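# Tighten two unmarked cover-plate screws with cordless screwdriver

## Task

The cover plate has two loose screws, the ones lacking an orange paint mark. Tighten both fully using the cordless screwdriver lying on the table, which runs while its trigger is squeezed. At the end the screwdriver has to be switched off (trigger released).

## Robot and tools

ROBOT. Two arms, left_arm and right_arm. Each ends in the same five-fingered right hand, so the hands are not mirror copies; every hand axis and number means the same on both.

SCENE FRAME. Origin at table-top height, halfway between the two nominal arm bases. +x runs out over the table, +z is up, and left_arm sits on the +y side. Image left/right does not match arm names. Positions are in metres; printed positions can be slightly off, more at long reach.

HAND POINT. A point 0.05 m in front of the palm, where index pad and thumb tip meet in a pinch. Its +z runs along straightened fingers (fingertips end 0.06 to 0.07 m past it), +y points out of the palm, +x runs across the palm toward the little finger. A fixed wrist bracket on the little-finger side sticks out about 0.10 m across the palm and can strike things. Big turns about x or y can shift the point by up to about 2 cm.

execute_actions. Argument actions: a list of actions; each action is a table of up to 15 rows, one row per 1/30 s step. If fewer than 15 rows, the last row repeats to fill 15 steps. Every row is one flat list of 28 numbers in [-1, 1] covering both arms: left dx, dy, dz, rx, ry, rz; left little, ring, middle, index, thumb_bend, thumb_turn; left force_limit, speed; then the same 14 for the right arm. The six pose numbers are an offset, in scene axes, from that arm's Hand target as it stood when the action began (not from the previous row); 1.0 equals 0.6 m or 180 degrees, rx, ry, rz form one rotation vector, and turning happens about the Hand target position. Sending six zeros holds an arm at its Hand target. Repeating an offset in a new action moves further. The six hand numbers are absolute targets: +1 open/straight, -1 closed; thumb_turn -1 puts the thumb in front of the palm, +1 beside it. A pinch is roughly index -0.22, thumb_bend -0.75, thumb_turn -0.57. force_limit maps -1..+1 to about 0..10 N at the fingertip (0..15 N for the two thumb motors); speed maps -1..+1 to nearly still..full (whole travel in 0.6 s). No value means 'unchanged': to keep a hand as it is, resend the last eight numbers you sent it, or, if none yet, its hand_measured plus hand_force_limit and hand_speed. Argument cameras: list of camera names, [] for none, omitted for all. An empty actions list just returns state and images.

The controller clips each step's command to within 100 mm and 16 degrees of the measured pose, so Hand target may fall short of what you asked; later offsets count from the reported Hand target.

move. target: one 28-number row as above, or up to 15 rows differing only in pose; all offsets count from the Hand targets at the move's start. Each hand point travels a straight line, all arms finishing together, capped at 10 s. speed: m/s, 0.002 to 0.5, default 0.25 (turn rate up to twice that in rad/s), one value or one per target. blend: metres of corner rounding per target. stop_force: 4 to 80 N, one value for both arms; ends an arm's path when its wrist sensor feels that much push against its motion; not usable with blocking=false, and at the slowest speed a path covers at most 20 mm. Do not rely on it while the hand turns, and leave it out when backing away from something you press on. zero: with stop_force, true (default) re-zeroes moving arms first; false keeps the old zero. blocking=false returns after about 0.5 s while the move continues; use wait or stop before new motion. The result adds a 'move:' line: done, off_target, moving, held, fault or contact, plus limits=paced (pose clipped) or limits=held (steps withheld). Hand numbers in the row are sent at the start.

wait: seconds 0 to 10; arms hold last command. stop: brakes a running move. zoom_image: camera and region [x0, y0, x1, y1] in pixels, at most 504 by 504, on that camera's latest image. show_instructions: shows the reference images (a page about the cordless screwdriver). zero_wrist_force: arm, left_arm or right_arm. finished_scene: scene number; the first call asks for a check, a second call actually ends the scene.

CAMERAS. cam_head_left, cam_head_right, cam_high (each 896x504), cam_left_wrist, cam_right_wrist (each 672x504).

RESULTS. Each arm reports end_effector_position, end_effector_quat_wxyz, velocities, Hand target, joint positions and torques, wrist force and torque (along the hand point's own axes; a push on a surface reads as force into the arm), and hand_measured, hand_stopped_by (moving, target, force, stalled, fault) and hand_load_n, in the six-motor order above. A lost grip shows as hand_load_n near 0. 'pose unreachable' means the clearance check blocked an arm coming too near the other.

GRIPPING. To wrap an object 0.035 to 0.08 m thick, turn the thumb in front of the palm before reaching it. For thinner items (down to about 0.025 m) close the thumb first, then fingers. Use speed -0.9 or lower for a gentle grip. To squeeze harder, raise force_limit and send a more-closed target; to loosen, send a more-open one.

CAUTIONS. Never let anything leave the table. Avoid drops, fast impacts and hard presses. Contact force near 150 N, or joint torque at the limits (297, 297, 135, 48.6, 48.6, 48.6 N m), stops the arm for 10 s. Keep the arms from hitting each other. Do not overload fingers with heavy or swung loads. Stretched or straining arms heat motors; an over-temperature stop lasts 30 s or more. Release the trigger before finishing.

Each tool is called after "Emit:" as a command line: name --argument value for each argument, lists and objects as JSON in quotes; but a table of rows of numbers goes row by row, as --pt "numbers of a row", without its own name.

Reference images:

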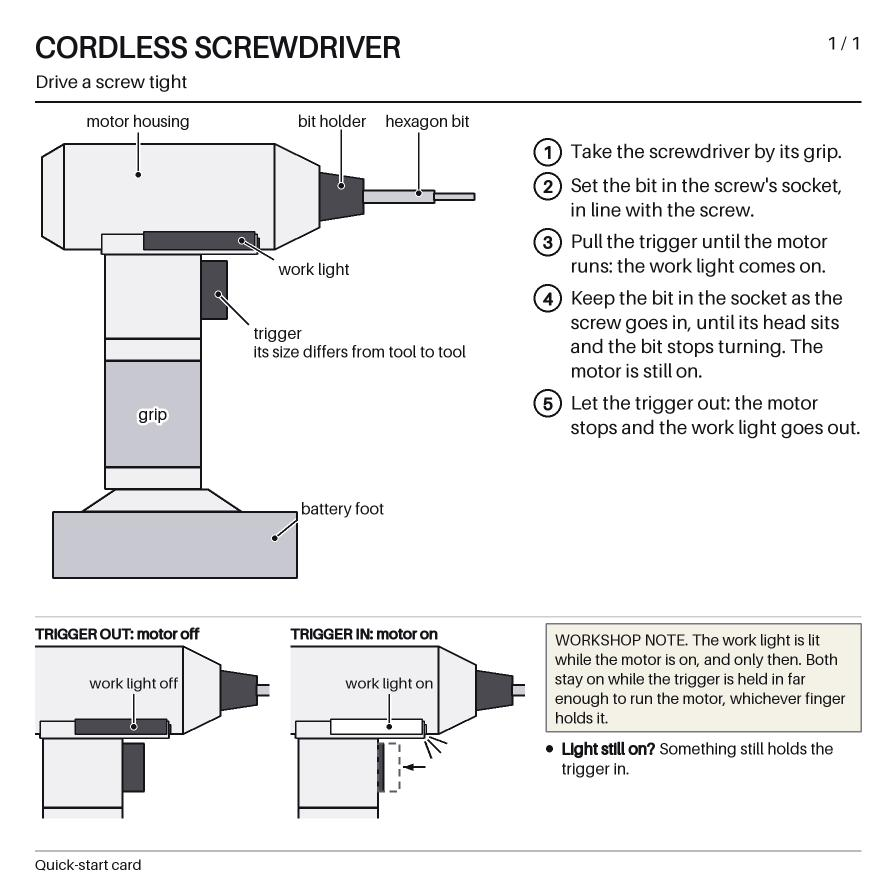

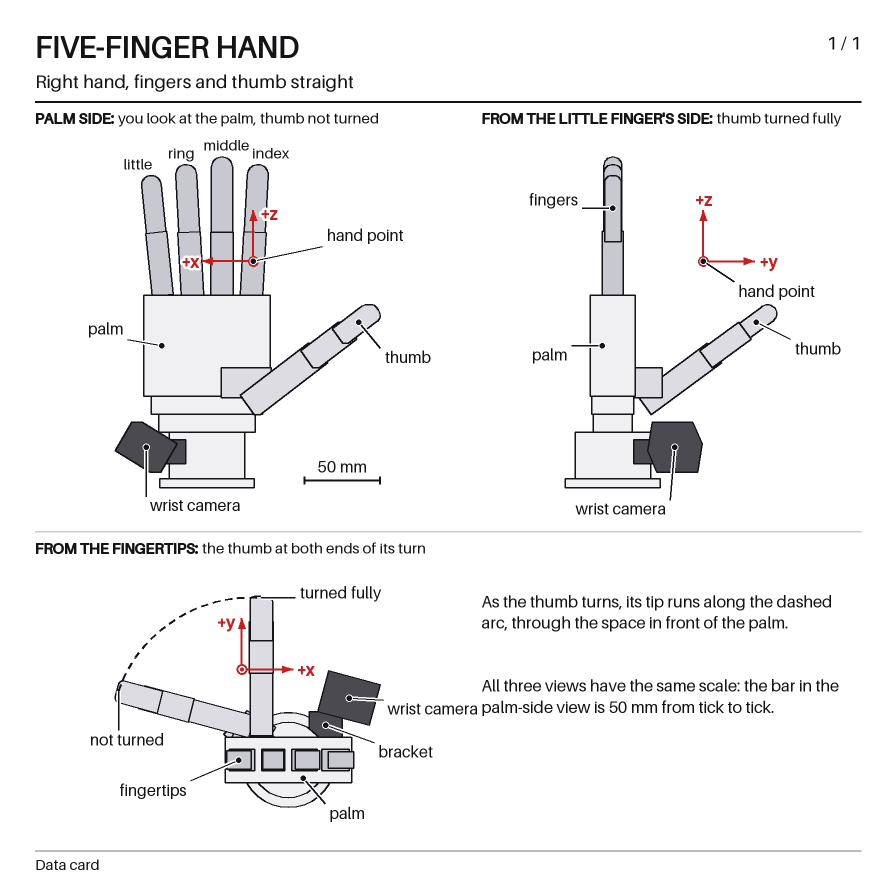

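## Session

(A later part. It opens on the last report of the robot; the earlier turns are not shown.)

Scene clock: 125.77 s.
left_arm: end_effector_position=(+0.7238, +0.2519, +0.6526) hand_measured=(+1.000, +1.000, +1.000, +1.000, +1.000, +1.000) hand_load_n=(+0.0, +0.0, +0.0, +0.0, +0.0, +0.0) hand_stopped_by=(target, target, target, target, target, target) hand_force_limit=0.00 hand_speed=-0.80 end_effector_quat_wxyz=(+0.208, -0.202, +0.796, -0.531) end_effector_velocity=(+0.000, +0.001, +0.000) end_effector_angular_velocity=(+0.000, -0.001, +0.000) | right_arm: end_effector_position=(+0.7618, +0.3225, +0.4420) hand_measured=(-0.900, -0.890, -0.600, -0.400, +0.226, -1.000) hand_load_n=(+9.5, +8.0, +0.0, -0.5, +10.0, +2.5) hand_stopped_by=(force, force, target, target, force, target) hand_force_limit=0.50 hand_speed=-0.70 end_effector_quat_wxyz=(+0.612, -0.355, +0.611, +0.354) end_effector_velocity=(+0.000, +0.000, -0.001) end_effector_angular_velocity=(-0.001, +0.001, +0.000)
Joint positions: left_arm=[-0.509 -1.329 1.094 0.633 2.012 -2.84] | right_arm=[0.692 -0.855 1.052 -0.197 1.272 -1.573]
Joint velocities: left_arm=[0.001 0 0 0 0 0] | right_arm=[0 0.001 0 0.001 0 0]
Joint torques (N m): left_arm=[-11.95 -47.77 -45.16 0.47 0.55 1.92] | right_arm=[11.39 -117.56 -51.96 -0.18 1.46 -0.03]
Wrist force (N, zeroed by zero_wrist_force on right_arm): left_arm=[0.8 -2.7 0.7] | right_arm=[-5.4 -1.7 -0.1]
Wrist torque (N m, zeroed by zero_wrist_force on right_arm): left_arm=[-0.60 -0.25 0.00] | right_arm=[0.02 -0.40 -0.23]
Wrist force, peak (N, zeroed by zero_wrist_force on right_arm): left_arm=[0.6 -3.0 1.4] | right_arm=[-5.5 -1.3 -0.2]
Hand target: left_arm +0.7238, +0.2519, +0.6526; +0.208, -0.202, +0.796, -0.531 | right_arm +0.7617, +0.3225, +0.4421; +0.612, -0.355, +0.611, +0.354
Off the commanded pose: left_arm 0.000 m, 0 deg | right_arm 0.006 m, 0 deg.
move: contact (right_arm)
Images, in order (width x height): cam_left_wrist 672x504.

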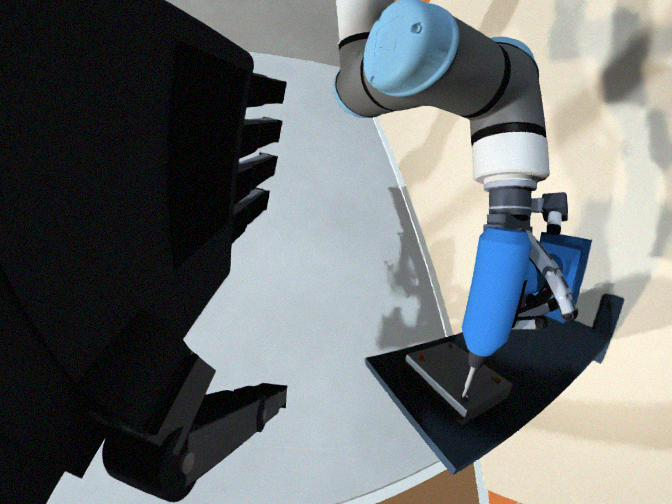

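Emit:
move --pt "0 0 0 0 0 0 1 1 1 1 1 1 0 -0.8 0 0 0.0017 0 0 0 -0.98 -0.98 -0.6 -0.4 -0.98 -1 0.5 -0.7" --pt "0 0 0 0 0 0 1 1 1 1 1 1 0 -0.8 0.0095 -0.00676 0.0017 0 0 0 -0.98 -0.98 -0.6 -0.4 -0.98 -1 0.5 -0.7" --pt "0 0 0 0 0 0 1 1 1 1 1 1 0 -0.8 0.0095 -0.00676 -0.0053 0 0 0 -0.98 -0.98 -0.6 -0.4 -0.98 -1 0.5 -0.7" --speed 0.02 --cameras '[]'

Emit:
move --target '[0,0,0,0,0,0,1,1,1,1,1,1,0,-0.8,-0.0122,0.0087,0,0,0,0,-0.98,-0.98,-0.6,-0.4,-0.98,-1,0.5,-0.7]' --speed 0.003 --stop_force 4 --cameras '[]'

Scene clock: 127.03 s.
left_arm: end_effector_position=(+0.7238, +0.2519, +0.6526) hand_measured=(+1.000, +1.000, +1.000, +1.000, +1.000, +1.000) hand_load_n=(+0.0, +0.0, +0.0, +0.0, +0.0, -0.5) hand_stopped_by=(target, target, target, target, target, target) hand_force_limit=0.00 hand_speed=-0.80 end_effector_quat_wxyz=(+0.208, -0.202, +0.796, -0.531) end_effector_velocity=(+0.000, +0.000, +0.000) end_effector_angular_velocity=(-0.001, +0.001, +0.001) | right_arm: end_effector_position=(+0.7676, +0.3184, +0.4387) hand_measured=(-0.900, -0.890, -0.600, -0.400, +0.226, -1.000) hand_load_n=(+9.0, +8.0, +0.0, +0.0, +10.0, +2.5) hand_stopped_by=(force, force, target, target, force, target) hand_force_limit=0.50 hand_speed=-0.70 end_effector_quat_wxyz=(+0.612, -0.355, +0.611, +0.354) end_effector_velocity=(+0.000, +0.000, +0.001) end_effector_angular_velocity=(+0.000, +0.000, -0.001)
Joint positions: left_arm=[-0.509 -1.329 1.094 0.633 2.012 -2.84] | right_arm=[0.685 -0.853 1.055 -0.202 1.264 -1.573]
Joint velocities: left_arm=[0 0 0 0 0 -0.001] | right_arm=[0 0 -0.001 0.001 0.001 0]
Joint torques (N m): left_arm=[-9.58 -48.42 -42.57 0.04 0.69 2.06] | right_arm=[15.37 -122.64 -55.61 -2.2 1.88 0.5]
Wrist force (N, zeroed by zero_wrist_force on right_arm): left_arm=[0.9 -2.7 1.0] | right_arm=[0.0 -0.4 -0.5]
Wrist torque (N m, zeroed by zero_wrist_force on right_arm): left_arm=[-0.63 -0.27 0.00] | right_arm=[-0.04 0.01 -0.03]
Wrist force, peak (N, zeroed by zero_wrist_force on right_arm): left_arm=[0.8 -3.0 1.1] | right_arm=[-5.2 -1.2 -0.9]
Hand target: left_arm +0.7238, +0.2519, +0.6526; +0.208, -0.202, +0.796, -0.531 | right_arm +0.7675, +0.3185, +0.4389; +0.612, -0.355, +0.611, +0.354
Off the commanded pose: left_arm 0.000 m, 0 deg | right_arm 0.000 m, 0 deg.
move: done
No camera images: "cameras" was empty.

Scene clock: 129.17 s.
left_arm: end_effector_position=(+0.7238, +0.2519, +0.6526) hand_measured=(+1.000, +1.000, +1.000, +1.000, +1.000, +1.000) hand_load_n=(+0.0, +0.0, +0.0, +0.0, +0.0, -0.5) hand_stopped_by=(target, target, target, target, target, target) hand_force_limit=0.00 hand_speed=-0.80 end_effector_quat_wxyz=(+0.208, -0.202, +0.796, -0.531) end_effector_velocity=(+0.000, +0.000, +0.000) end_effector_angular_velocity=(+0.000, +0.000, +0.001) | right_arm: end_effector_position=(+0.7637, +0.3211, +0.4389) hand_measured=(-0.900, -0.890, -0.600, -0.400, +0.226, -1.000) hand_load_n=(+10.0, +8.5, +0.0, +0.0, +10.5, +3.0) hand_stopped_by=(force, force, target, target, force, target) hand_force_limit=0.50 hand_speed=-0.70 end_effector_quat_wxyz=(+0.612, -0.355, +0.611, +0.354) end_effector_velocity=(+0.000, +0.000, +0.002) end_effector_angular_velocity=(+0.001, +0.000, +0.000)
Joint positions: left_arm=[-0.509 -1.329 1.094 0.633 2.012 -2.84] | right_arm=[0.689 -0.854 1.055 -0.202 1.269 -1.573]
Joint velocities: left_arm=[0 0 0 0 -0.001 0] | right_arm=[0 -0.002 0 0.001 0 0]
Joint torques (N m): left_arm=[-8.35 -47.17 -43.84 0.85 0.53 2.11] | right_arm=[-7.98 -128.53 -45.39 -5.81 -2.49 -0.07]
Wrist force (N, zeroed by zero_wrist_force on right_arm): left_arm=[0.8 -2.5 0.6] | right_arm=[-0.4 -4.6 -1.4]
Wrist torque (N m, zeroed by zero_wrist_force on right_arm): left_arm=[-0.58 -0.25 0.00] | right_arm=[0.41 -0.09 0.14]
Wrist force, peak (N, zeroed by zero_wrist_force on right_arm): left_arm=[0.8 -3.2 1.1] | right_arm=[-0.3 -4.9 -1.5]
Hand target: left_arm +0.7238, +0.2519, +0.6526; +0.208, -0.202, +0.796, -0.531 | right_arm +0.7638, +0.3211, +0.4389; +0.612, -0.355, +0.611, +0.354
Off the commanded pose: left_arm 0.000 m, 0 deg | right_arm 0.004 m, 0 deg.
move: contact (right_arm)
No camera images: "cameras" was empty.

Emit:
move --pt "0 0 0 0 0 0 1 1 1 1 1 1 0 -0.8 0.00136 -0.00097 0 0 0 0 -0.98 -0.98 -0.6 -0.4 -0.98 -1 0.5 -0.7" --pt "0 0 0 0 0 0 1 1 1 1 1 1 0 -0.8 -0.0054 -0.01047 0 0 0 0 -0.98 -0.98 -0.6 -0.4 -0.98 -1 0.5 -0.7" --pt "0 0 0 0 0 0 1 1 1 1 1 1 0 -0.8 -0.01165 -0.00602 -0.0003 0 0 0 -0.98 -0.98 -0.6 -0.4 -0.98 -1 0.5 -0.7" --speed 0.02 --cameras '["cam_left_wrist"]'

Emit:
zoom_image --camera "cam_left_wrist" --region '[440, 370, 500, 420]'

Scene clock: 130.30 s.
left_arm: end_effector_position=(+0.7238, +0.2519, +0.6526) hand_measured=(+1.000, +1.000, +1.000, +1.000, +1.000, +1.000) hand_load_n=(+0.0, +0.0, +0.0, +0.0, +0.0, +0.0) hand_stopped_by=(target, target, target, target, target, target) hand_force_limit=0.00 hand_speed=-0.80 end_effector_quat_wxyz=(+0.208, -0.202, +0.796, -0.531) end_effector_velocity=(+0.000, +0.000, +0.000) end_effector_angular_velocity=(+0.000, +0.000, -0.001) | right_arm: end_effector_position=(+0.7567, +0.3175, +0.4388) hand_measured=(-0.900, -0.890, -0.600, -0.400, +0.226, -1.000) hand_load_n=(+9.0, +8.0, +0.0, +0.0, +10.5, +2.5) hand_stopped_by=(force, force, target, target, force, target) hand_force_limit=0.50 hand_speed=-0.70 end_effector_quat_wxyz=(+0.612, -0.355, +0.611, +0.354) end_effector_velocity=(+0.000, +0.000, -0.001) end_effector_angular_velocity=(-0.001, +0.000, +0.000)
Joint positions: left_arm=[-0.509 -1.329 1.094 0.633 2.012 -2.84] | right_arm=[0.692 -0.867 1.078 -0.211 1.272 -1.573]
Joint velocities: left_arm=[0 0 0 0 0 0] | right_arm=[0 0.001 -0.001 0 -0.001 0]
Joint torques (N m): left_arm=[-9.28 -48.94 -43.92 1.17 0.6 2.21] | right_arm=[-11.26 -108.92 -56.28 -6.51 0 -0.66]
Wrist force (N, zeroed by zero_wrist_force on right_arm): left_arm=[1.2 -2.5 0.9] | right_arm=[0.0 -0.3 -0.1]
Wrist torque (N m, zeroed by zero_wrist_force on right_arm): left_arm=[-0.58 -0.32 0.03] | right_arm=[-0.03 0.00 -0.01]
Wrist force, peak (N, zeroed by zero_wrist_force on right_arm): left_arm=[1.2 -3.0 0.8] | right_arm=[-0.9 -4.7 -0.7]
Hand target: left_arm +0.7238, +0.2519, +0.6526; +0.208, -0.202, +0.796, -0.531 | right_arm +0.7568, +0.3175, +0.4387; +0.612, -0.355, +0.611, +0.354
Off the commanded pose: left_arm 0.000 m, 0 deg | right_arm 0.000 m, 0 deg.
move: done
Images, in order (width x height): cam_left_wrist 672x504.

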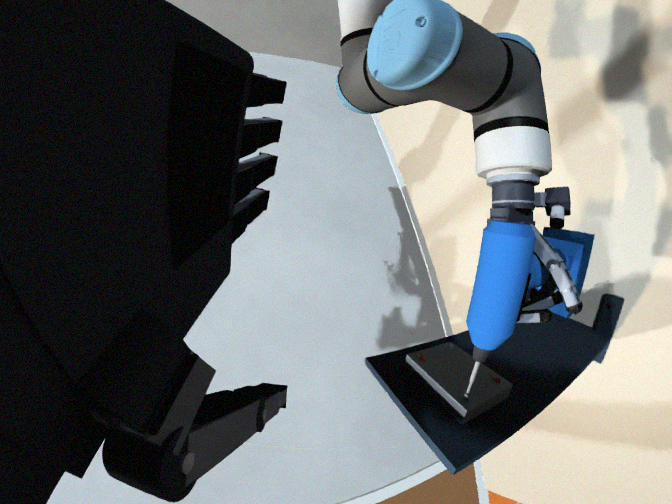

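Scaled by 8.400 from the camera's 672x504 image, which has a finer 960x720 frame.

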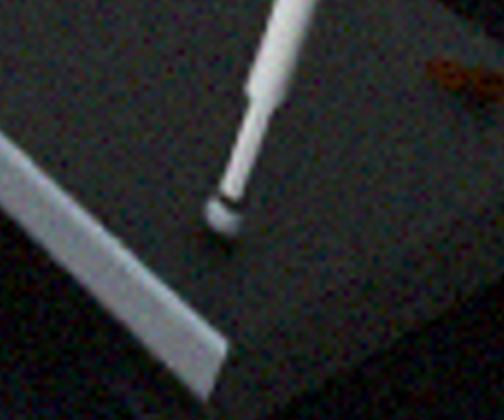

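Emit:
execute_actions --actions '[[[0,0,0,0,0,0,1,1,1,1,1,1,0,-0.8,0,0,0,0,0,0,-0.98,-0.98,-1,-1,-0.98,-1,0,-0.7]],[[0,0,0,0,0,0,1,1,1,1,1,1,0,-0.8,0,0,0,0,0,0,-0.98,-0.98,-1,-1,-0.98,-1,0,-0.7]],[[0,0,0,0,0,0,1,1,1,1,1,1,0,-0.8,0,0,0,0,0,0,-0.98,-0.98,-1,-1,-0.98,-1,0,-0.7]]]' --cameras '["cam_left_wrist","cam_high"]'

Emit:
zoom_image --camera "cam_left_wrist" --region '[440, 370, 500, 420]'

Emit:
zoom_image --camera "cam_high" --region '[400, 150, 500, 250]'

Scene clock: 132.17 s.
left_arm: end_effector_position=(+0.7238, +0.2519, +0.6526) hand_measured=(+1.000, +1.000, +1.000, +1.000, +1.000, +1.000) hand_load_n=(+0.0, +0.0, +0.0, +0.0, +0.0, +0.0) hand_stopped_by=(target, target, target, target, target, target) hand_force_limit=0.00 hand_speed=-0.80 end_effector_quat_wxyz=(+0.208, -0.202, +0.796, -0.531) end_effector_velocity=(+0.000, +0.000, +0.000) end_effector_angular_velocity=(+0.000, +0.000, +0.000) | right_arm: end_effector_position=(+0.7568, +0.3175, +0.4387) hand_measured=(-0.900, -0.890, -0.880, -0.846, +0.226, -1.000) hand_load_n=(+9.5, +7.5, +4.5, +5.5, +10.0, +2.5) hand_stopped_by=(force, force, force, force, force, target) hand_force_limit=0.00 hand_speed=-0.70 end_effector_quat_wxyz=(+0.612, -0.355, +0.611, +0.354) end_effector_velocity=(+0.000, +0.000, -0.002) end_effector_angular_velocity=(-0.001, +0.001, +0.000)
Joint positions: left_arm=[-0.509 -1.329 1.094 0.633 2.012 -2.84] | right_arm=[0.692 -0.867 1.078 -0.211 1.271 -1.573]
Joint velocities: left_arm=[0 0 0 0 0 0] | right_arm=[0 0.001 0 0.001 0 0]
Joint torques (N m): left_arm=[-7.4 -46.03 -43.57 1.24 0.5 2.27] | right_arm=[-14.51 -109.51 -52.49 -4.52 -1.61 -1.39]
Wrist force (N, zeroed by zero_wrist_force on right_arm): left_arm=[0.7 -2.9 0.8] | right_arm=[0.1 -0.5 -0.3]
Wrist torque (N m, zeroed by zero_wrist_force on right_arm): left_arm=[-0.64 -0.24 -0.01] | right_arm=[-0.07 -0.01 -0.03]
Wrist force, peak (N, zeroed by zero_wrist_force on right_arm): left_arm=[1.0 -3.2 0.7] | right_arm=[0.3 -0.6 -0.6]
Hand target: left_arm +0.7238, +0.2519, +0.6526; +0.208, -0.202, +0.796, -0.531 | right_arm +0.7568, +0.3175, +0.4387; +0.612, -0.355, +0.611, +0.354
Off the commanded pose: left_arm 0.000 m, 0 deg | right_arm 0.000 m, 0 deg.
Images, in order (width x height): cam_high 896x504, cam_left_wrist 672x504.

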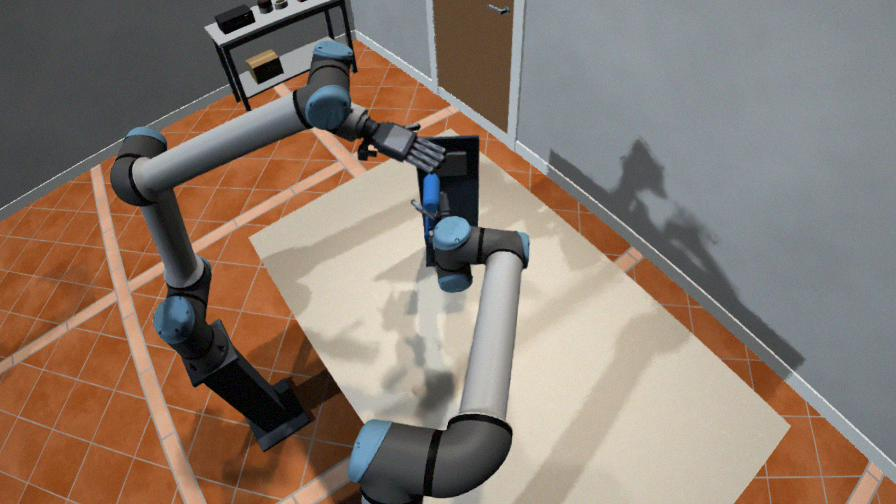

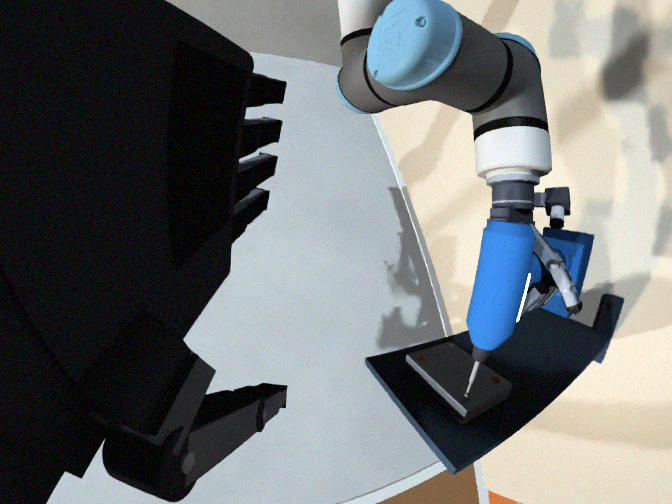

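Scaled by 8.400 from the camera's 672x504 image, which has a finer 960x720 frame.

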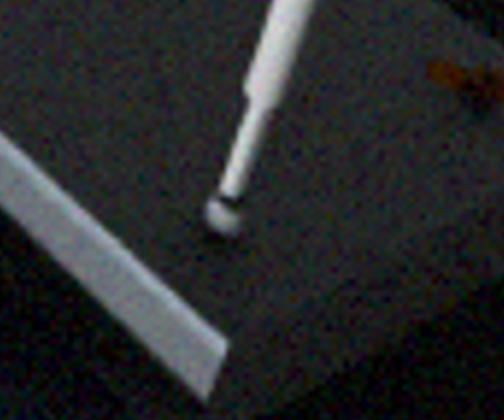

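Scaled by 5.040.

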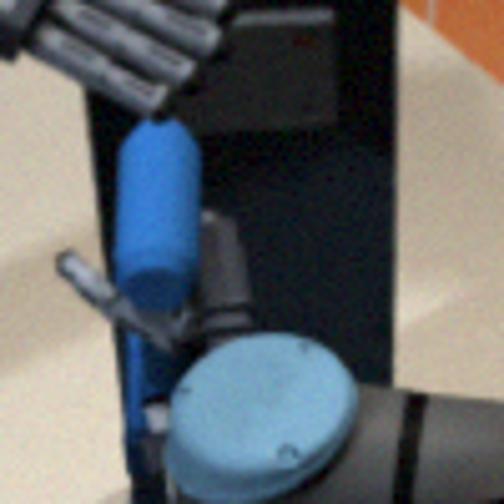

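Light is on, seen in the left-wrist image. Push in.

Emit:
move --target '[0,0,0,0,0,0,1,1,1,1,1,1,0,-0.8,0.01159,0.0163,0,0,0,0,-0.98,-0.98,-1,-1,-0.98,-1,0,-0.7]' --speed 0.002 --stop_force 4 --cameras '["cam_left_wrist"]'

Emit:
zoom_image --camera "cam_left_wrist" --region '[440, 370, 500, 420]'

Scene clock: 134.03 s.
left_arm: end_effector_position=(+0.7238, +0.2519, +0.6526) hand_measured=(+1.000, +1.000, +1.000, +1.000, +1.000, +1.000) hand_load_n=(+0.0, +0.0, +0.0, +0.0, +0.0, -0.5) hand_stopped_by=(target, target, target, target, target, target) hand_force_limit=0.00 hand_speed=-0.80 end_effector_quat_wxyz=(+0.208, -0.202, +0.796, -0.531) end_effector_velocity=(+0.000, +0.000, +0.000) end_effector_angular_velocity=(+0.001, -0.001, +0.000) | right_arm: end_effector_position=(+0.7575, +0.3186, +0.4387) hand_measured=(-0.900, -0.890, -0.880, -0.846, +0.226, -1.000) hand_load_n=(+9.5, +7.5, +4.5, +5.5, +10.0, +2.5) hand_stopped_by=(force, force, force, force, force, target) hand_force_limit=0.00 hand_speed=-0.70 end_effector_quat_wxyz=(+0.612, -0.355, +0.611, +0.354) end_effector_velocity=(+0.000, +0.000, +0.001) end_effector_angular_velocity=(+0.000, -0.001, +0.000)
Joint positions: left_arm=[-0.509 -1.329 1.094 0.633 2.012 -2.84] | right_arm=[0.692 -0.864 1.074 -0.21 1.272 -1.573]
Joint velocities: left_arm=[0 0 0 0 0 0.001] | right_arm=[0 -0.001 0 0.001 0 0]
Joint torques (N m): left_arm=[-7.47 -48.61 -44.08 0.67 0.44 2.12] | right_arm=[-8.28 -126.45 -46.64 -6.13 1.13 -1.54]
Wrist force (N, zeroed by zero_wrist_force on right_arm): left_arm=[0.3 -2.7 1.1] | right_arm=[0.8 0.9 -4.8]
Wrist torque (N m, zeroed by zero_wrist_force on right_arm): left_arm=[-0.62 -0.19 -0.03] | right_arm=[0.12 -0.10 -0.02]
Wrist force, peak (N, zeroed by zero_wrist_force on right_arm): left_arm=[0.6 -3.2 1.1] | right_arm=[0.9 1.7 -8.5]
Hand target: left_arm +0.7238, +0.2519, +0.6526; +0.208, -0.202, +0.796, -0.531 | right_arm +0.7576, +0.3185, +0.4387; +0.612, -0.355, +0.611, +0.354
Off the commanded pose: left_arm 0.000 m, 0 deg | right_arm 0.011 m, 0 deg.
move: contact (right_arm)
Images, in order (width x height): cam_left_wrist 672x504.

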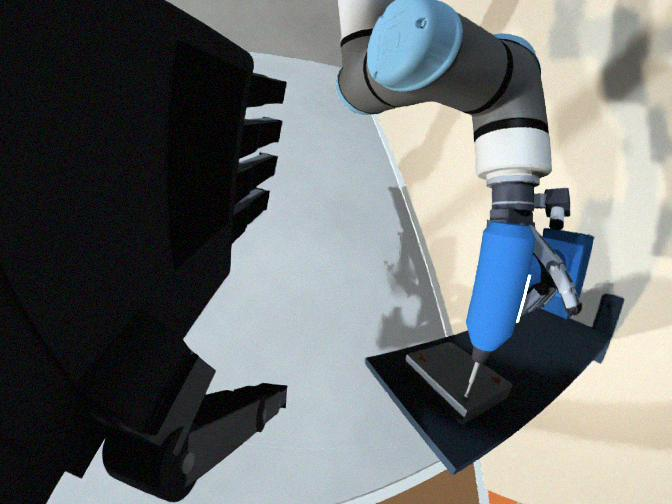

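Scaled by 8.400 from the camera's 672x504 image, which has a finer 960x720 frame.

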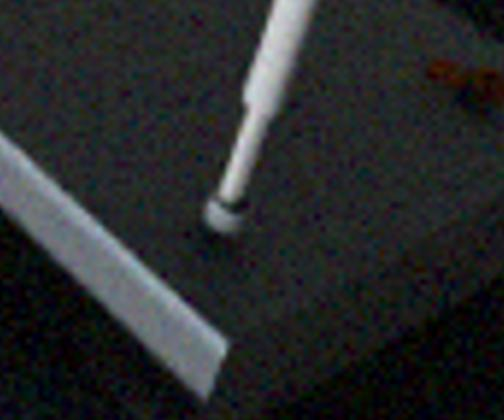

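Emit:
move --target '[0,0,0,0,0,0,1,1,1,1,1,1,0,-0.8,0.0005,0.0008,0,0,0,0,-0.98,-0.98,-1,-1,-0.98,-1,0,-0.7]' --speed 0.002 --cameras '[]'

Emit:
move --target '[0,0,0,0,0,0,1,1,1,1,1,1,0,-0.8,-0.00082,0.00058,0,0,0,0,-0.98,-0.98,-1,-1,-0.98,-1,0,-0.7]' --speed 0.002 --cameras '[]'

Scene clock: 134.90 s.
left_arm: end_effector_position=(+0.7238, +0.2519, +0.6526) hand_measured=(+1.000, +1.000, +1.000, +1.000, +1.000, +1.000) hand_load_n=(+0.0, +0.0, +0.0, +0.0, +0.0, +0.0) hand_stopped_by=(target, target, target, target, target, target) hand_force_limit=0.00 hand_speed=-0.80 end_effector_quat_wxyz=(+0.208, -0.202, +0.796, -0.531) end_effector_velocity=(+0.000, +0.000, +0.000) end_effector_angular_velocity=(+0.001, -0.001, +0.000) | right_arm: end_effector_position=(+0.7580, +0.3190, +0.4387) hand_measured=(-0.900, -0.890, -0.880, -0.846, +0.226, -1.000) hand_load_n=(+10.5, +8.0, +3.5, +5.5, +11.0, +0.5) hand_stopped_by=(force, force, force, force, force, target) hand_force_limit=0.00 hand_speed=-0.70 end_effector_quat_wxyz=(+0.612, -0.355, +0.611, +0.354) end_effector_velocity=(+0.000, +0.000, -0.001) end_effector_angular_velocity=(+0.000, +0.000, +0.000)
Joint positions: left_arm=[-0.509 -1.329 1.094 0.633 2.012 -2.84] | right_arm=[0.692 -0.863 1.072 -0.209 1.272 -1.573]
Joint velocities: left_arm=[0 0 0 0 0 0.001] | right_arm=[0 0.001 0 0 0 0]
Joint torques (N m): left_arm=[-10.16 -47.04 -43.22 1.01 0.66 2.04] | right_arm=[14.09 -105.87 -61.45 -4.67 4.23 -1.33]
Wrist force (N, zeroed by zero_wrist_force on right_arm): left_arm=[1.2 -2.8 1.0] | right_arm=[1.9 3.9 -27.5]
Wrist torque (N m, zeroed by zero_wrist_force on right_arm): left_arm=[-0.65 -0.31 0.02] | right_arm=[0.85 -0.79 -0.10]
Wrist force, peak (N, zeroed by zero_wrist_force on right_arm): left_arm=[1.0 -3.0 1.2] | right_arm=[1.9 3.9 -27.5]
Hand target: left_arm +0.7238, +0.2519, +0.6526; +0.208, -0.202, +0.796, -0.531 | right_arm +0.7579, +0.3190, +0.4387; +0.612, -0.355, +0.611, +0.354
Off the commanded pose: left_arm 0.000 m, 0 deg | right_arm 0.000 m, 0 deg.
move: done
No camera images: "cameras" was empty.

Scene clock: 135.60 s.
left_arm: end_effector_position=(+0.7238, +0.2519, +0.6526) hand_measured=(+1.000, +1.000, +1.000, +1.000, +1.000, +1.000) hand_load_n=(+0.0, +0.0, +0.0, +0.0, +0.0, +0.0) hand_stopped_by=(target, target, target, target, target, target) hand_force_limit=0.00 hand_speed=-0.80 end_effector_quat_wxyz=(+0.208, -0.202, +0.796, -0.531) end_effector_velocity=(+0.000, +0.000, +0.001) end_effector_angular_velocity=(+0.000, -0.002, +0.000) | right_arm: end_effector_position=(+0.7574, +0.3194, +0.4387) hand_measured=(-0.900, -0.890, -0.880, -0.846, +0.226, -1.000) hand_load_n=(+10.5, +8.0, +3.5, +5.5, +11.0, +0.5) hand_stopped_by=(force, force, force, force, force, target) hand_force_limit=0.00 hand_speed=-0.70 end_effector_quat_wxyz=(+0.612, -0.355, +0.611, +0.354) end_effector_velocity=(+0.000, +0.000, +0.000) end_effector_angular_velocity=(-0.001, +0.001, +0.000)
Joint positions: left_arm=[-0.509 -1.329 1.094 0.633 2.012 -2.84] | right_arm=[0.693 -0.863 1.072 -0.209 1.272 -1.573]
Joint velocities: left_arm=[0 0 0 0 0 0.001] | right_arm=[0 0 0 0.001 0 0]
Joint torques (N m): left_arm=[-10.93 -51.37 -42.7 0.73 0.6 2.12] | right_arm=[9.77 -110.33 -51.78 -8.02 3.86 -1.42]
Wrist force (N, zeroed by zero_wrist_force on right_arm): left_arm=[1.2 -2.7 1.0] | right_arm=[1.9 3.4 -28.5]
Wrist torque (N m, zeroed by zero_wrist_force on right_arm): left_arm=[-0.63 -0.32 0.03] | right_arm=[0.88 -0.85 -0.09]
Wrist force, peak (N, zeroed by zero_wrist_force on right_arm): left_arm=[0.6 -2.9 1.1] | right_arm=[1.9 3.4 -28.7]
Hand target: left_arm +0.7238, +0.2519, +0.6526; +0.208, -0.202, +0.796, -0.531 | right_arm +0.7574, +0.3194, +0.4387; +0.612, -0.355, +0.611, +0.354
Off the commanded pose: left_arm 0.000 m, 0 deg | right_arm 0.000 m, 0 deg.
move: done
No camera images: "cameras" was empty.

Emit:
move --pt "0 0 0 0 0 0 1 1 1 1 1 1 0 -0.8 -0.00145 -0.00204 0 0 0 0 -0.98 -0.98 -1 -1 -0.98 -1 0 -0.7" --pt "0 0 0 0 0 0 1 1 1 1 1 1 0 -0.8 -0.01232 0.00568 0 0 0 0 -0.98 -0.98 -1 -1 -0.98 -1 0 -0.7" --pt "0 0 0 0 0 0 1 1 1 1 1 1 0 -0.8 -0.0071 0.01302 0 0 0 0 -0.98 -0.98 -1 -1 -0.98 -1 0 -0.7" --speed 0.02 --cameras '[]'

Emit:
move --target '[0,0,0,0,0,0,1,1,1,1,1,1,0,-0.8,0.00951,-0.00676,0,0,0,0,-0.98,-0.98,-1,-1,-0.98,-1,0,-0.7]' --speed 0.003 --stop_force 4 --cameras '[]'

Scene clock: 137.13 s.
left_arm: end_effector_position=(+0.7238, +0.2519, +0.6526) hand_measured=(+1.000, +1.000, +1.000, +1.000, +1.000, +1.000) hand_load_n=(+0.0, +0.0, +0.0, +0.0, +0.0, +0.0) hand_stopped_by=(target, target, target, target, target, target) hand_force_limit=0.00 hand_speed=-0.80 end_effector_quat_wxyz=(+0.208, -0.202, +0.796, -0.531) end_effector_velocity=(+0.000, +0.000, +0.000) end_effector_angular_velocity=(+0.000, -0.001, +0.000) | right_arm: end_effector_position=(+0.7532, +0.3272, +0.4387) hand_measured=(-0.900, -0.890, -0.880, -0.846, +0.226, -1.000) hand_load_n=(+10.5, +8.0, +4.0, +5.0, +11.0, +1.5) hand_stopped_by=(force, force, force, force, force, target) hand_force_limit=0.00 hand_speed=-0.70 end_effector_quat_wxyz=(+0.612, -0.355, +0.611, +0.354) end_effector_velocity=(-0.001, -0.001, +0.001) end_effector_angular_velocity=(+0.001, -0.001, +0.000)
Joint positions: left_arm=[-0.509 -1.329 1.094 0.633 2.012 -2.84] | right_arm=[0.702 -0.856 1.06 -0.204 1.281 -1.573]
Joint velocities: left_arm=[0 0 0 0 0 0.001] | right_arm=[0 -0.004 0.005 -0.002 0 0]
Joint torques (N m): left_arm=[-10.09 -46.75 -42.86 0.52 0.56 1.69] | right_arm=[9.29 -125.95 -45.25 -6.06 1.59 -1.74]
Wrist force (N, zeroed by zero_wrist_force on right_arm): left_arm=[0.6 -2.6 0.8] | right_arm=[0.0 -0.3 -0.4]
Wrist torque (N m, zeroed by zero_wrist_force on right_arm): left_arm=[-0.59 -0.23 -0.01] | right_arm=[-0.03 0.00 -0.02]
Wrist force, peak (N, zeroed by zero_wrist_force on right_arm): left_arm=[1.1 -3.0 0.9] | right_arm=[1.9 3.9 -28.5]
Hand target: left_arm +0.7238, +0.2519, +0.6526; +0.208, -0.202, +0.796, -0.531 | right_arm +0.7531, +0.3272, +0.4387; +0.612, -0.355, +0.611, +0.354
Off the commanded pose: left_arm 0.000 m, 0 deg | right_arm 0.000 m, 0 deg.
move: done
No camera images: "cameras" was empty.

Scene clock: 138.97 s.
left_arm: end_effector_position=(+0.7238, +0.2519, +0.6526) hand_measured=(+1.000, +1.000, +1.000, +1.000, +1.000, +1.000) hand_load_n=(+0.0, +0.0, +0.0, +0.0, +0.0, -0.5) hand_stopped_by=(target, target, target, target, target, target) hand_force_limit=0.00 hand_speed=-0.80 end_effector_quat_wxyz=(+0.208, -0.202, +0.796, -0.531) end_effector_velocity=(+0.000, +0.000, +0.000) end_effector_angular_velocity=(+0.000, +0.001, +0.000) | right_arm: end_effector_position=(+0.7562, +0.3250, +0.4388) hand_measured=(-0.900, -0.890, -0.880, -0.846, +0.226, -1.000) hand_load_n=(+10.0, +7.5, +4.0, +5.5, +11.0, +1.0) hand_stopped_by=(force, force, force, force, force, target) hand_force_limit=0.00 hand_speed=-0.70 end_effector_quat_wxyz=(+0.612, -0.355, +0.611, +0.354) end_effector_velocity=(+0.000, +0.000, +0.001) end_effector_angular_velocity=(+0.001, -0.001, +0.001)
Joint positions: left_arm=[-0.509 -1.329 1.094 0.633 2.012 -2.84] | right_arm=[0.698 -0.856 1.06 -0.204 1.278 -1.573]
Joint velocities: left_arm=[0 0 0 0 0 -0.001] | right_arm=[0 -0.001 0 -0.001 0 0]
Joint torques (N m): left_arm=[-9.12 -45.96 -44.02 1.16 0.77 2.53] | right_arm=[8.53 -119.56 -49.72 -3.22 3.52 -1.27]
Wrist force (N, zeroed by zero_wrist_force on right_arm): left_arm=[0.9 -2.7 0.9] | right_arm=[-2.4 4.2 0.4]
Wrist torque (N m, zeroed by zero_wrist_force on right_arm): left_arm=[-0.62 -0.27 0.00] | right_arm=[-0.48 -0.19 -0.31]
Wrist force, peak (N, zeroed by zero_wrist_force on right_arm): left_arm=[0.9 -3.2 0.6] | right_arm=[-3.1 4.7 -0.1]
Hand target: left_arm +0.7238, +0.2519, +0.6526; +0.208, -0.202, +0.796, -0.531 | right_arm +0.7561, +0.3251, +0.4388; +0.612, -0.355, +0.611, +0.354
Off the commanded pose: left_arm 0.000 m, 0 deg | right_arm 0.003 m, 0 deg.
move: contact (right_arm)
No camera images: "cameras" was empty.

Emit:
move --pt "0 0 0 0 0 0 1 1 1 1 1 1 0 -0.8 -0.00408 0.0029 0 0 0 0 -0.98 -0.98 -1 -1 -0.98 -1 0 -0.7" --pt "0 0 0 0 0 0 1 1 1 1 1 1 0 -0.8 -0.00408 0.0029 -0.0137 0 0 0 -0.98 -0.98 -1 -1 -0.98 -1 0 -0.7" --pt "0 0 0 0 0 0 1 1 1 1 1 1 0 -0.8 0.00584 -0.00415 -0.0137 0 0 0 -0.98 -0.98 -1 -1 -0.98 -1 0 -0.7" --speed 0.02 --cameras '[]'

Emit:
move --target '[0,0,0,0,0,0,1,1,1,1,1,1,0,-0.8,0,0,0.012,0,0,0,-0.98,-0.98,-1,-1,-0.98,-1,0,-0.7]' --speed 0.003 --stop_force 4 --cameras '[]'

Scene clock: 140.47 s.
left_arm: end_effector_position=(+0.7238, +0.2519, +0.6526) hand_measured=(+1.000, +1.000, +1.000, +1.000, +1.000, +1.000) hand_load_n=(+0.0, +0.0, +0.0, +0.0, +0.0, +0.0) hand_stopped_by=(target, target, target, target, target, target) hand_force_limit=0.00 hand_speed=-0.80 end_effector_quat_wxyz=(+0.208, -0.202, +0.796, -0.531) end_effector_velocity=(+0.000, +0.000, +0.000) end_effector_angular_velocity=(+0.000, +0.000, +0.001) | right_arm: end_effector_position=(+0.7598, +0.3225, +0.4306) hand_measured=(-0.900, -0.890, -0.880, -0.846, +0.226, -1.000) hand_load_n=(+10.5, +8.0, +4.5, +5.5, +10.5, +1.5) hand_stopped_by=(force, force, force, force, force, target) hand_force_limit=0.00 hand_speed=-0.70 end_effector_quat_wxyz=(+0.612, -0.355, +0.611, +0.354) end_effector_velocity=(+0.000, +0.000, +0.001) end_effector_angular_velocity=(+0.001, +0.000, +0.000)
Joint positions: left_arm=[-0.509 -1.329 1.094 0.633 2.012 -2.84] | right_arm=[0.693 -0.853 1.069 -0.216 1.273 -1.573]
Joint velocities: left_arm=[0 0 0 0 -0.001 0] | right_arm=[0 0 0 0 0 0]
Joint torques (N m): left_arm=[-8.55 -46.8 -43.34 1.21 0.72 2.39] | right_arm=[12.92 -110.7 -55.92 -2.21 0.9 -0.38]
Wrist force (N, zeroed by zero_wrist_force on right_arm): left_arm=[1.1 -2.9 0.7] | right_arm=[0.3 0.0 -0.5]
Wrist torque (N m, zeroed by zero_wrist_force on right_arm): left_arm=[-0.64 -0.30 0.01] | right_arm=[0.03 -0.03 0.00]
Wrist force, peak (N, zeroed by zero_wrist_force on right_arm): left_arm=[0.7 -3.1 1.1] | right_arm=[-2.9 4.5 -0.1]
Hand target: left_arm +0.7238, +0.2519, +0.6526; +0.208, -0.202, +0.796, -0.531 | right_arm +0.7596, +0.3226, +0.4306; +0.612, -0.355, +0.611, +0.354
Off the commanded pose: left_arm 0.000 m, 0 deg | right_arm 0.000 m, 0 deg.
move: done
No camera images: "cameras" was empty.

Scene clock: 142.63 s.
left_arm: end_effector_position=(+0.7238, +0.2519, +0.6526) hand_measured=(+1.000, +1.000, +1.000, +1.000, +1.000, +1.000) hand_load_n=(+0.0, +0.0, +0.0, +0.0, +0.0, +0.0) hand_stopped_by=(target, target, target, target, target, target) hand_force_limit=0.00 hand_speed=-0.80 end_effector_quat_wxyz=(+0.208, -0.202, +0.796, -0.531) end_effector_velocity=(+0.000, -0.001, +0.001) end_effector_angular_velocity=(-0.001, -0.001, -0.001) | right_arm: end_effector_position=(+0.7596, +0.3226, +0.4333) hand_measured=(-0.900, -0.890, -0.880, -0.846, +0.226, -1.000) hand_load_n=(+9.0, +7.5, +4.5, +5.5, +9.5, +2.5) hand_stopped_by=(force, force, force, force, force, target) hand_force_limit=0.00 hand_speed=-0.70 end_effector_quat_wxyz=(+0.612, -0.355, +0.611, +0.354) end_effector_velocity=(+0.000, +0.000, +0.002) end_effector_angular_velocity=(+0.001, -0.002, +0.000)
Joint positions: left_arm=[-0.509 -1.329 1.094 0.633 2.012 -2.84] | right_arm=[0.694 -0.854 1.066 -0.212 1.273 -1.573]
Joint velocities: left_arm=[-0.001 -0.001 0 0 0 0] | right_arm=[0 -0.001 0 -0.001 0 0]
Joint torques (N m): left_arm=[-7.59 -45.74 -42.54 1.41 0.25 2.45] | right_arm=[7.45 -116.86 -48.81 -6.6 2.06 0.76]
Wrist force (N, zeroed by zero_wrist_force on right_arm): left_arm=[0.4 -2.7 0.7] | right_arm=[2.5 0.1 -0.4]
Wrist torque (N m, zeroed by zero_wrist_force on right_arm): left_arm=[-0.61 -0.18 -0.03] | right_arm=[-0.12 0.26 0.06]
Wrist force, peak (N, zeroed by zero_wrist_force on right_arm): left_arm=[1.1 -3.1 1.0] | right_arm=[5.2 2.2 -0.3]
Hand target: left_arm +0.7238, +0.2519, +0.6526; +0.208, -0.202, +0.796, -0.531 | right_arm +0.7596, +0.3226, +0.4333; +0.612, -0.355, +0.611, +0.354
Off the commanded pose: left_arm 0.000 m, 0 deg | right_arm 0.004 m, 0 deg.
move: contact (right_arm)
No camera images: "cameras" was empty.

Emit:
move --pt "0 0 0 0 0 0 1 1 1 1 1 1 0 -0.8 0 0 -0.0017 0 0 0 -0.98 -0.98 -1 -1 -0.98 -1 0 -0.7" --pt "0 0 0 0 0 0 1 1 1 1 1 1 0 -0.8 -0.00599 -0.00842 -0.0017 0 0 0 -0.98 -0.98 -1 -1 -0.98 -1 0 -0.7" --pt "0 0 0 0 0 0 1 1 1 1 1 1 0 -0.8 -0.00599 -0.00842 0.0075 0 0 0 -0.98 -0.98 -1 -1 -0.98 -1 0 -0.7" --speed 0.02 --cameras '[]'

Emit:
move --target '[0,0,0,0,0,0,1,1,1,1,1,1,0,-0.8,0.00483,0.00679,0,0,0,0,-0.98,-0.98,-1,-1,-0.98,-1,0,-0.7]' --speed 0.002 --stop_force 4 --cameras '["cam_left_wrist"]'

Emit:
zoom_image --camera "cam_left_wrist" --region '[440, 370, 500, 420]'

Scene clock: 144.00 s.
left_arm: end_effector_position=(+0.7238, +0.2519, +0.6526) hand_measured=(+1.000, +1.000, +1.000, +1.000, +1.000, +1.000) hand_load_n=(+0.0, +0.0, +0.0, +0.0, +0.0, +0.0) hand_stopped_by=(target, target, target, target, target, target) hand_force_limit=0.00 hand_speed=-0.80 end_effector_quat_wxyz=(+0.208, -0.202, +0.796, -0.531) end_effector_velocity=(+0.000, -0.001, +0.000) end_effector_angular_velocity=(+0.000, +0.000, -0.002) | right_arm: end_effector_position=(+0.7560, +0.3175, +0.4380) hand_measured=(-0.900, -0.890, -0.880, -0.846, +0.226, -1.000) hand_load_n=(+9.0, +8.0, +4.5, +5.5, +9.5, +2.5) hand_stopped_by=(force, force, force, force, force, target) hand_force_limit=0.00 hand_speed=-0.70 end_effector_quat_wxyz=(+0.612, -0.355, +0.611, +0.354) end_effector_velocity=(+0.000, +0.000, -0.001) end_effector_angular_velocity=(+0.000, +0.000, +0.000)
Joint positions: left_arm=[-0.509 -1.329 1.094 0.633 2.012 -2.84] | right_arm=[0.692 -0.867 1.08 -0.213 1.272 -1.573]
Joint velocities: left_arm=[-0.001 0 0 0 0.001 0.001] | right_arm=[0 0 0.001 -0.001 0 0]
Joint torques (N m): left_arm=[-6.51 -45.26 -42.34 1.8 0.77 2.13] | right_arm=[-14.21 -114.88 -44.7 -6.3 -0.01 0.5]
Wrist force (N, zeroed by zero_wrist_force on right_arm): left_arm=[0.7 -2.9 0.9] | right_arm=[-0.1 -0.3 -0.1]
Wrist torque (N m, zeroed by zero_wrist_force on right_arm): left_arm=[-0.64 -0.24 -0.02] | right_arm=[-0.04 0.00 -0.02]
Wrist force, peak (N, zeroed by zero_wrist_force on right_arm): left_arm=[1.0 -3.1 1.2] | right_arm=[4.0 0.8 -0.4]
Hand target: left_arm +0.7238, +0.2519, +0.6526; +0.208, -0.202, +0.796, -0.531 | right_arm +0.7560, +0.3175, +0.4378; +0.612, -0.355, +0.611, +0.354
Off the commanded pose: left_arm 0.000 m, 0 deg | right_arm 0.000 m, 0 deg.
move: done
No camera images: "cameras" was empty.

Scene clock: 146.23 s.
left_arm: end_effector_position=(+0.7238, +0.2519, +0.6526) hand_measured=(+1.000, +1.000, +1.000, +1.000, +1.000, +1.000) hand_load_n=(+0.0, +0.0, +0.0, +0.0, +0.0, +0.0) hand_stopped_by=(target, target, target, target, target, target) hand_force_limit=0.00 hand_speed=-0.80 end_effector_quat_wxyz=(+0.208, -0.202, +0.796, -0.531) end_effector_velocity=(+0.000, +0.001, +0.000) end_effector_angular_velocity=(+0.000, +0.000, +0.001) | right_arm: end_effector_position=(+0.7576, +0.3199, +0.4378) hand_measured=(-0.900, -0.890, -0.880, -0.846, +0.226, -1.000) hand_load_n=(+9.5, +7.5, +4.5, +5.5, +9.5, +2.5) hand_stopped_by=(force, force, force, force, force, target) hand_force_limit=0.00 hand_speed=-0.70 end_effector_quat_wxyz=(+0.612, -0.355, +0.611, +0.354) end_effector_velocity=(+0.000, +0.000, +0.001) end_effector_angular_velocity=(+0.000, +0.001, +0.000)
Joint positions: left_arm=[-0.509 -1.329 1.094 0.633 2.012 -2.84] | right_arm=[0.693 -0.862 1.071 -0.209 1.273 -1.573]
Joint velocities: left_arm=[0.001 0 0 0 0 0] | right_arm=[0 -0.001 0 0.001 0 0]
Joint torques (N m): left_arm=[-8.49 -53.07 -44.29 1.59 0.65 2.46] | right_arm=[10.29 -126.36 -43.77 -6.1 1.18 0.65]
Wrist force (N, zeroed by zero_wrist_force on right_arm): left_arm=[0.9 -2.5 0.9] | right_arm=[-0.7 -1.7 -3.2]
Wrist torque (N m, zeroed by zero_wrist_force on right_arm): left_arm=[-0.59 -0.27 0.00] | right_arm=[-0.05 -0.31 -0.07]
Wrist force, peak (N, zeroed by zero_wrist_force on right_arm): left_arm=[1.1 -3.1 1.0] | right_arm=[-0.7 -1.7 -4.4]
Hand target: left_arm +0.7238, +0.2519, +0.6526; +0.208, -0.202, +0.796, -0.531 | right_arm +0.7577, +0.3199, +0.4378; +0.612, -0.355, +0.611, +0.354
Off the commanded pose: left_arm 0.000 m, 0 deg | right_arm 0.002 m, 0 deg.
move: contact (right_arm)
Images, in order (width x height): cam_left_wrist 672x504.

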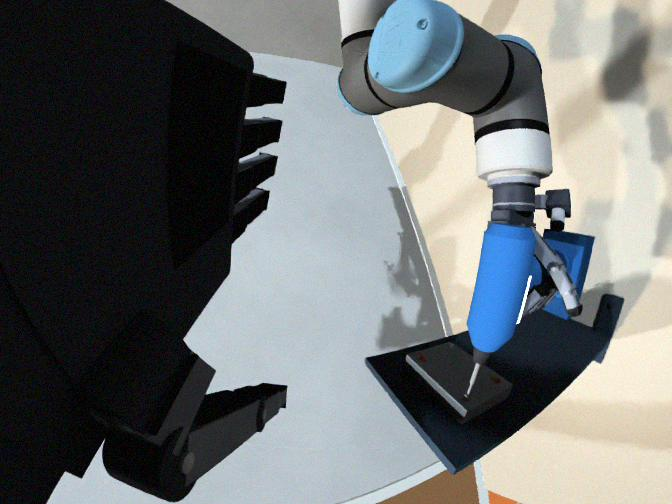

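Scaled by 8.400 from the camera's 672x504 image, which has a finer 960x720 frame.

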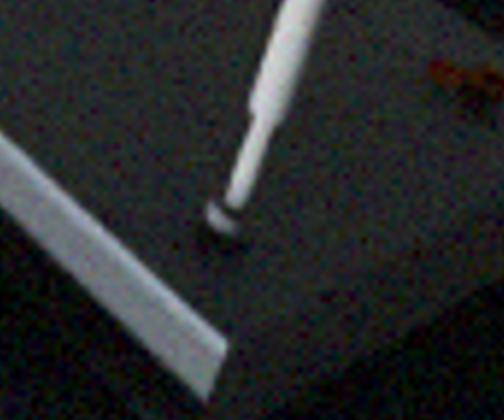

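Emit:
move --target '[0,0,0,0,0,0,1,1,1,1,1,1,0,-0.8,0.0052,0.00649,-0.0002,0,0,0,-0.98,-0.98,-1,-1,-0.98,-1,0,-0.7]' --speed 0.002 --stop_force 6 --cameras '[]'

Scene clock: 148.23 s.
left_arm: end_effector_position=(+0.7238, +0.2519, +0.6526) hand_measured=(+1.000, +1.000, +1.000, +1.000, +1.000, +1.000) hand_load_n=(+0.0, +0.0, -0.5, +0.0, +0.0, +0.0) hand_stopped_by=(target, target, target, target, target, target) hand_force_limit=0.00 hand_speed=-0.80 end_effector_quat_wxyz=(+0.208, -0.202, +0.796, -0.531) end_effector_velocity=(+0.000, +0.001, +0.000) end_effector_angular_velocity=(+0.000, -0.001, +0.000) | right_arm: end_effector_position=(+0.7588, +0.3213, +0.4378) hand_measured=(-0.900, -0.890, -0.880, -0.846, +0.226, -1.000) hand_load_n=(+9.5, +7.5, +4.5, +5.5, +10.0, +2.0) hand_stopped_by=(force, force, force, force, force, target) hand_force_limit=0.00 hand_speed=-0.70 end_effector_quat_wxyz=(+0.612, -0.355, +0.611, +0.354) end_effector_velocity=(+0.000, +0.000, +0.000) end_effector_angular_velocity=(+0.000, -0.001, +0.000)
Joint positions: left_arm=[-0.509 -1.329 1.094 0.633 2.012 -2.84] | right_arm=[0.693 -0.858 1.065 -0.207 1.273 -1.573]
Joint velocities: left_arm=[0.001 0 0 0 0.001 0.001] | right_arm=[0 0 0 -0.001 0 0]
Joint torques (N m): left_arm=[-8.18 -48.84 -43.21 1.84 0.87 2.13] | right_arm=[8.91 -124.71 -45.37 -5.74 1.43 0.73]
Wrist force (N, zeroed by zero_wrist_force on right_arm): left_arm=[0.9 -2.9 0.9] | right_arm=[-1.1 -0.8 -9.1]
Wrist torque (N m, zeroed by zero_wrist_force on right_arm): left_arm=[-0.66 -0.27 0.00] | right_arm=[0.16 -0.52 -0.12]
Wrist force, peak (N, zeroed by zero_wrist_force on right_arm): left_arm=[0.7 -3.1 1.3] | right_arm=[-0.2 -0.8 -13.5]
Hand target: left_arm +0.7238, +0.2519, +0.6526; +0.208, -0.202, +0.796, -0.531 | right_arm +0.7588, +0.3213, +0.4378; +0.612, -0.355, +0.611, +0.354
Off the commanded pose: left_arm 0.000 m, 0 deg | right_arm 0.003 m, 0 deg.
move: contact (right_arm)
No camera images: "cameras" was empty.

Emit:
move --target '[0,0,0,0,0,0,1,1,1,1,1,1,0,-0.8,0.0048,0.00679,-0.0002,0,0,0,-0.98,-0.98,-1,-1,-0.98,-1,0,-0.7]' --speed 0.002 --stop_force 6 --cameras '["cam_left_wrist"]'

Emit:
zoom_image --camera "cam_left_wrist" --region '[440, 370, 500, 420]'

Scene clock: 149.20 s.
left_arm: end_effector_position=(+0.7238, +0.2519, +0.6526) hand_measured=(+1.000, +1.000, +1.000, +1.000, +1.000, +1.000) hand_load_n=(+0.0, +0.0, +0.0, +0.0, +0.0, +0.0) hand_stopped_by=(target, target, target, target, target, target) hand_force_limit=0.00 hand_speed=-0.80 end_effector_quat_wxyz=(+0.208, -0.202, +0.796, -0.531) end_effector_velocity=(+0.000, +0.000, +0.000) end_effector_angular_velocity=(+0.002, -0.001, -0.001) | right_arm: end_effector_position=(+0.7588, +0.3214, +0.4378) hand_measured=(-0.900, -0.890, -0.880, -0.846, +0.226, -1.000) hand_load_n=(+9.5, +8.0, +4.0, +5.0, +10.5, +2.0) hand_stopped_by=(force, force, force, force, force, target) hand_force_limit=0.00 hand_speed=-0.70 end_effector_quat_wxyz=(+0.612, -0.355, +0.611, +0.354) end_effector_velocity=(+0.000, +0.000, +0.001) end_effector_angular_velocity=(+0.000, +0.000, +0.000)
Joint positions: left_arm=[-0.509 -1.329 1.094 0.633 2.012 -2.84] | right_arm=[0.693 -0.858 1.065 -0.207 1.273 -1.573]
Joint velocities: left_arm=[0 0 0 0 0 0.002] | right_arm=[0 -0.001 0 0 0 0]
Joint torques (N m): left_arm=[-7.49 -50.04 -43.5 2.14 0.9 1.91] | right_arm=[9.56 -125.8 -46.57 -6.6 1.78 0.6]
Wrist force (N, zeroed by zero_wrist_force on right_arm): left_arm=[0.8 -2.6 0.7] | right_arm=[0.0 0.1 -10.3]
Wrist torque (N m, zeroed by zero_wrist_force on right_arm): left_arm=[-0.60 -0.24 -0.01] | right_arm=[0.16 -0.40 -0.10]
Wrist force, peak (N, zeroed by zero_wrist_force on right_arm): left_arm=[0.7 -3.1 1.1] | right_arm=[1.0 -0.6 -15.1]
Hand target: left_arm +0.7238, +0.2519, +0.6526; +0.208, -0.202, +0.796, -0.531 | right_arm +0.7588, +0.3213, +0.4378; +0.612, -0.355, +0.611, +0.354
Off the commanded pose: left_arm 0.000 m, 0 deg | right_arm 0.005 m, 0 deg.
move: contact (right_arm)
Images, in order (width x height): cam_left_wrist 672x504.

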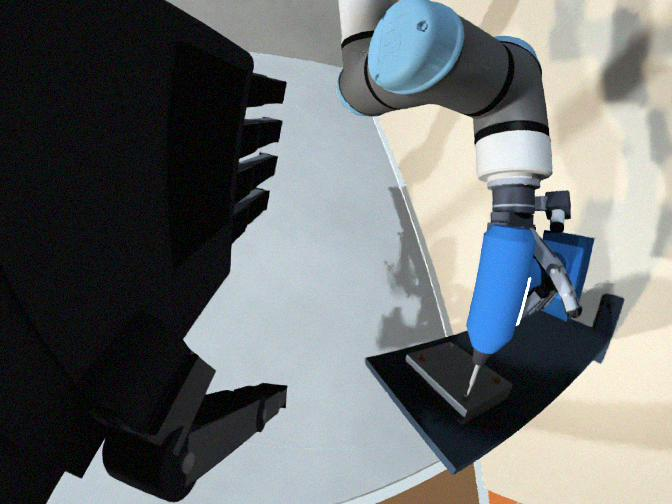

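Scaled by 8.400 from the camera's 672x504 image, which has a finer 960x720 frame.

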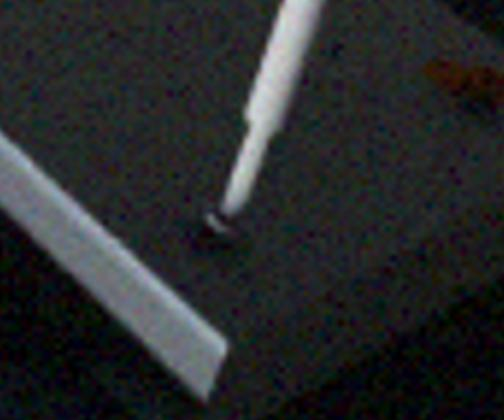

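Emit:
move --target '[0,0,0,0,0,0,1,1,1,1,1,1,0,-0.8,0.0048,0.00679,-0.0002,0,0,0,-0.98,-0.98,-1,-1,-0.98,-1,0,-0.7]' --speed 0.002 --stop_force 10 --cameras '["cam_left_wrist"]'

Emit:
zoom_image --camera "cam_left_wrist" --region '[440, 370, 500, 420]'

Scene clock: 150.37 s.
left_arm: end_effector_position=(+0.7238, +0.2519, +0.6526) hand_measured=(+1.000, +1.000, +1.000, +1.000, +1.000, +1.000) hand_load_n=(+0.0, +0.0, -0.5, +0.0, +0.0, +0.0) hand_stopped_by=(target, target, target, target, target, target) hand_force_limit=0.00 hand_speed=-0.80 end_effector_quat_wxyz=(+0.208, -0.202, +0.796, -0.531) end_effector_velocity=(+0.000, +0.000, +0.000) end_effector_angular_velocity=(+0.000, +0.001, +0.001) | right_arm: end_effector_position=(+0.7592, +0.3218, +0.4378) hand_measured=(-0.900, -0.890, -0.880, -0.846, +0.226, -1.000) hand_load_n=(+9.5, +7.5, +4.0, +5.5, +11.0, +2.0) hand_stopped_by=(force, force, force, force, force, target) hand_force_limit=0.00 hand_speed=-0.70 end_effector_quat_wxyz=(+0.612, -0.355, +0.611, +0.354) end_effector_velocity=(+0.000, +0.000, -0.001) end_effector_angular_velocity=(+0.000, +0.000, +0.000)
Joint positions: left_arm=[-0.509 -1.329 1.094 0.633 2.012 -2.84] | right_arm=[0.693 -0.857 1.063 -0.206 1.273 -1.573]
Joint velocities: left_arm=[0 0.001 0 0 0 -0.001] | right_arm=[0 0.001 0 -0.001 0 0]
Joint torques (N m): left_arm=[-5.38 -49.45 -42.75 1.98 0.97 2.06] | right_arm=[7.68 -126.15 -48.15 -7.61 2.33 0.77]
Wrist force (N, zeroed by zero_wrist_force on right_arm): left_arm=[0.8 -2.8 0.7] | right_arm=[1.4 -0.3 -20.7]
Wrist torque (N m, zeroed by zero_wrist_force on right_arm): left_arm=[-0.62 -0.25 0.00] | right_arm=[0.55 -0.49 -0.92]
Wrist force, peak (N, zeroed by zero_wrist_force on right_arm): left_arm=[0.6 -3.1 0.6] | right_arm=[2.4 0.0 -24.6]
Hand target: left_arm +0.7238, +0.2519, +0.6526; +0.208, -0.202, +0.796, -0.531 | right_arm +0.7592, +0.3218, +0.4379; +0.612, -0.355, +0.611, +0.354
Off the commanded pose: left_arm 0.000 m, 0 deg | right_arm 0.004 m, 0 deg.
move: contact (right_arm)
Images, in order (width x height): cam_left_wrist 672x504.

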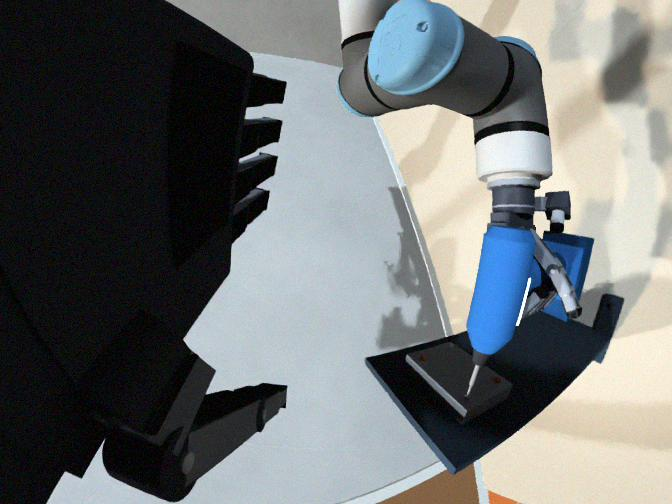

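Scaled by 8.400 from the camera's 672x504 image, which has a finer 960x720 frame.

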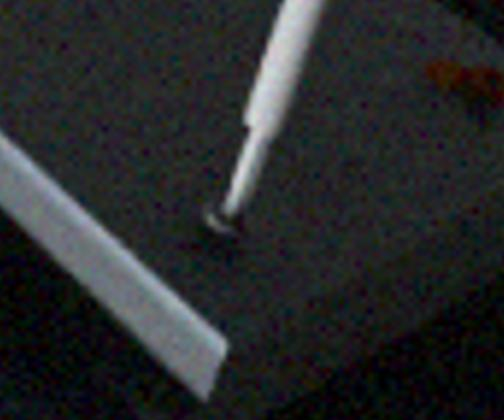

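Emit:
wait --seconds 1.2 --cameras '[]'

Scene clock: 151.67 s.
left_arm: end_effector_position=(+0.7238, +0.2519, +0.6526) hand_measured=(+1.000, +1.000, +1.000, +1.000, +1.000, +1.000) hand_load_n=(+0.0, +0.0, +0.0, +0.0, +0.0, +0.0) hand_stopped_by=(target, target, target, target, target, target) hand_force_limit=0.00 hand_speed=-0.80 end_effector_quat_wxyz=(+0.208, -0.202, +0.796, -0.531) end_effector_velocity=(+0.001, +0.001, +0.000) end_effector_angular_velocity=(+0.001, -0.001, +0.001) | right_arm: end_effector_position=(+0.7591, +0.3218, +0.4379) hand_measured=(-0.900, -0.890, -0.880, -0.846, +0.226, -1.000) hand_load_n=(+9.0, +7.5, +3.5, +5.5, +11.0, +1.5) hand_stopped_by=(force, force, force, force, force, target) hand_force_limit=0.00 hand_speed=-0.70 end_effector_quat_wxyz=(+0.612, -0.355, +0.611, +0.354) end_effector_velocity=(+0.000, +0.000, -0.001) end_effector_angular_velocity=(+0.000, +0.001, +0.001)
Joint positions: left_arm=[-0.509 -1.329 1.094 0.633 2.012 -2.84] | right_arm=[0.693 -0.857 1.063 -0.206 1.273 -1.573]
Joint velocities: left_arm=[0.001 0 0 0 0 0.001] | right_arm=[0 0.001 0 0 -0.001 0]
Joint torques (N m): left_arm=[-8.62 -52.25 -42.64 2.39 0.72 1.81] | right_arm=[-1.56 -124.88 -50.74 -6.87 1.12 0.66]
Wrist force (N, zeroed by zero_wrist_force on right_arm): left_arm=[0.5 -2.6 0.8] | right_arm=[1.5 -0.4 -19.9]
Wrist torque (N m, zeroed by zero_wrist_force on right_arm): left_arm=[-0.60 -0.21 -0.02] | right_arm=[0.51 -0.48 -0.92]
Wrist force, peak (N, zeroed by zero_wrist_force on right_arm): left_arm=[0.6 -3.2 0.9] | right_arm=[1.7 -0.2 -20.6]
Hand target: left_arm +0.7238, +0.2519, +0.6526; +0.208, -0.202, +0.796, -0.531 | right_arm +0.7592, +0.3218, +0.4379; +0.612, -0.355, +0.611, +0.354
Off the commanded pose: left_arm 0.000 m, 0 deg | right_arm 0.004 m, 0 deg.
wait: 1.20 s; at rest by 0.07 s
No camera images: "cameras" was empty.


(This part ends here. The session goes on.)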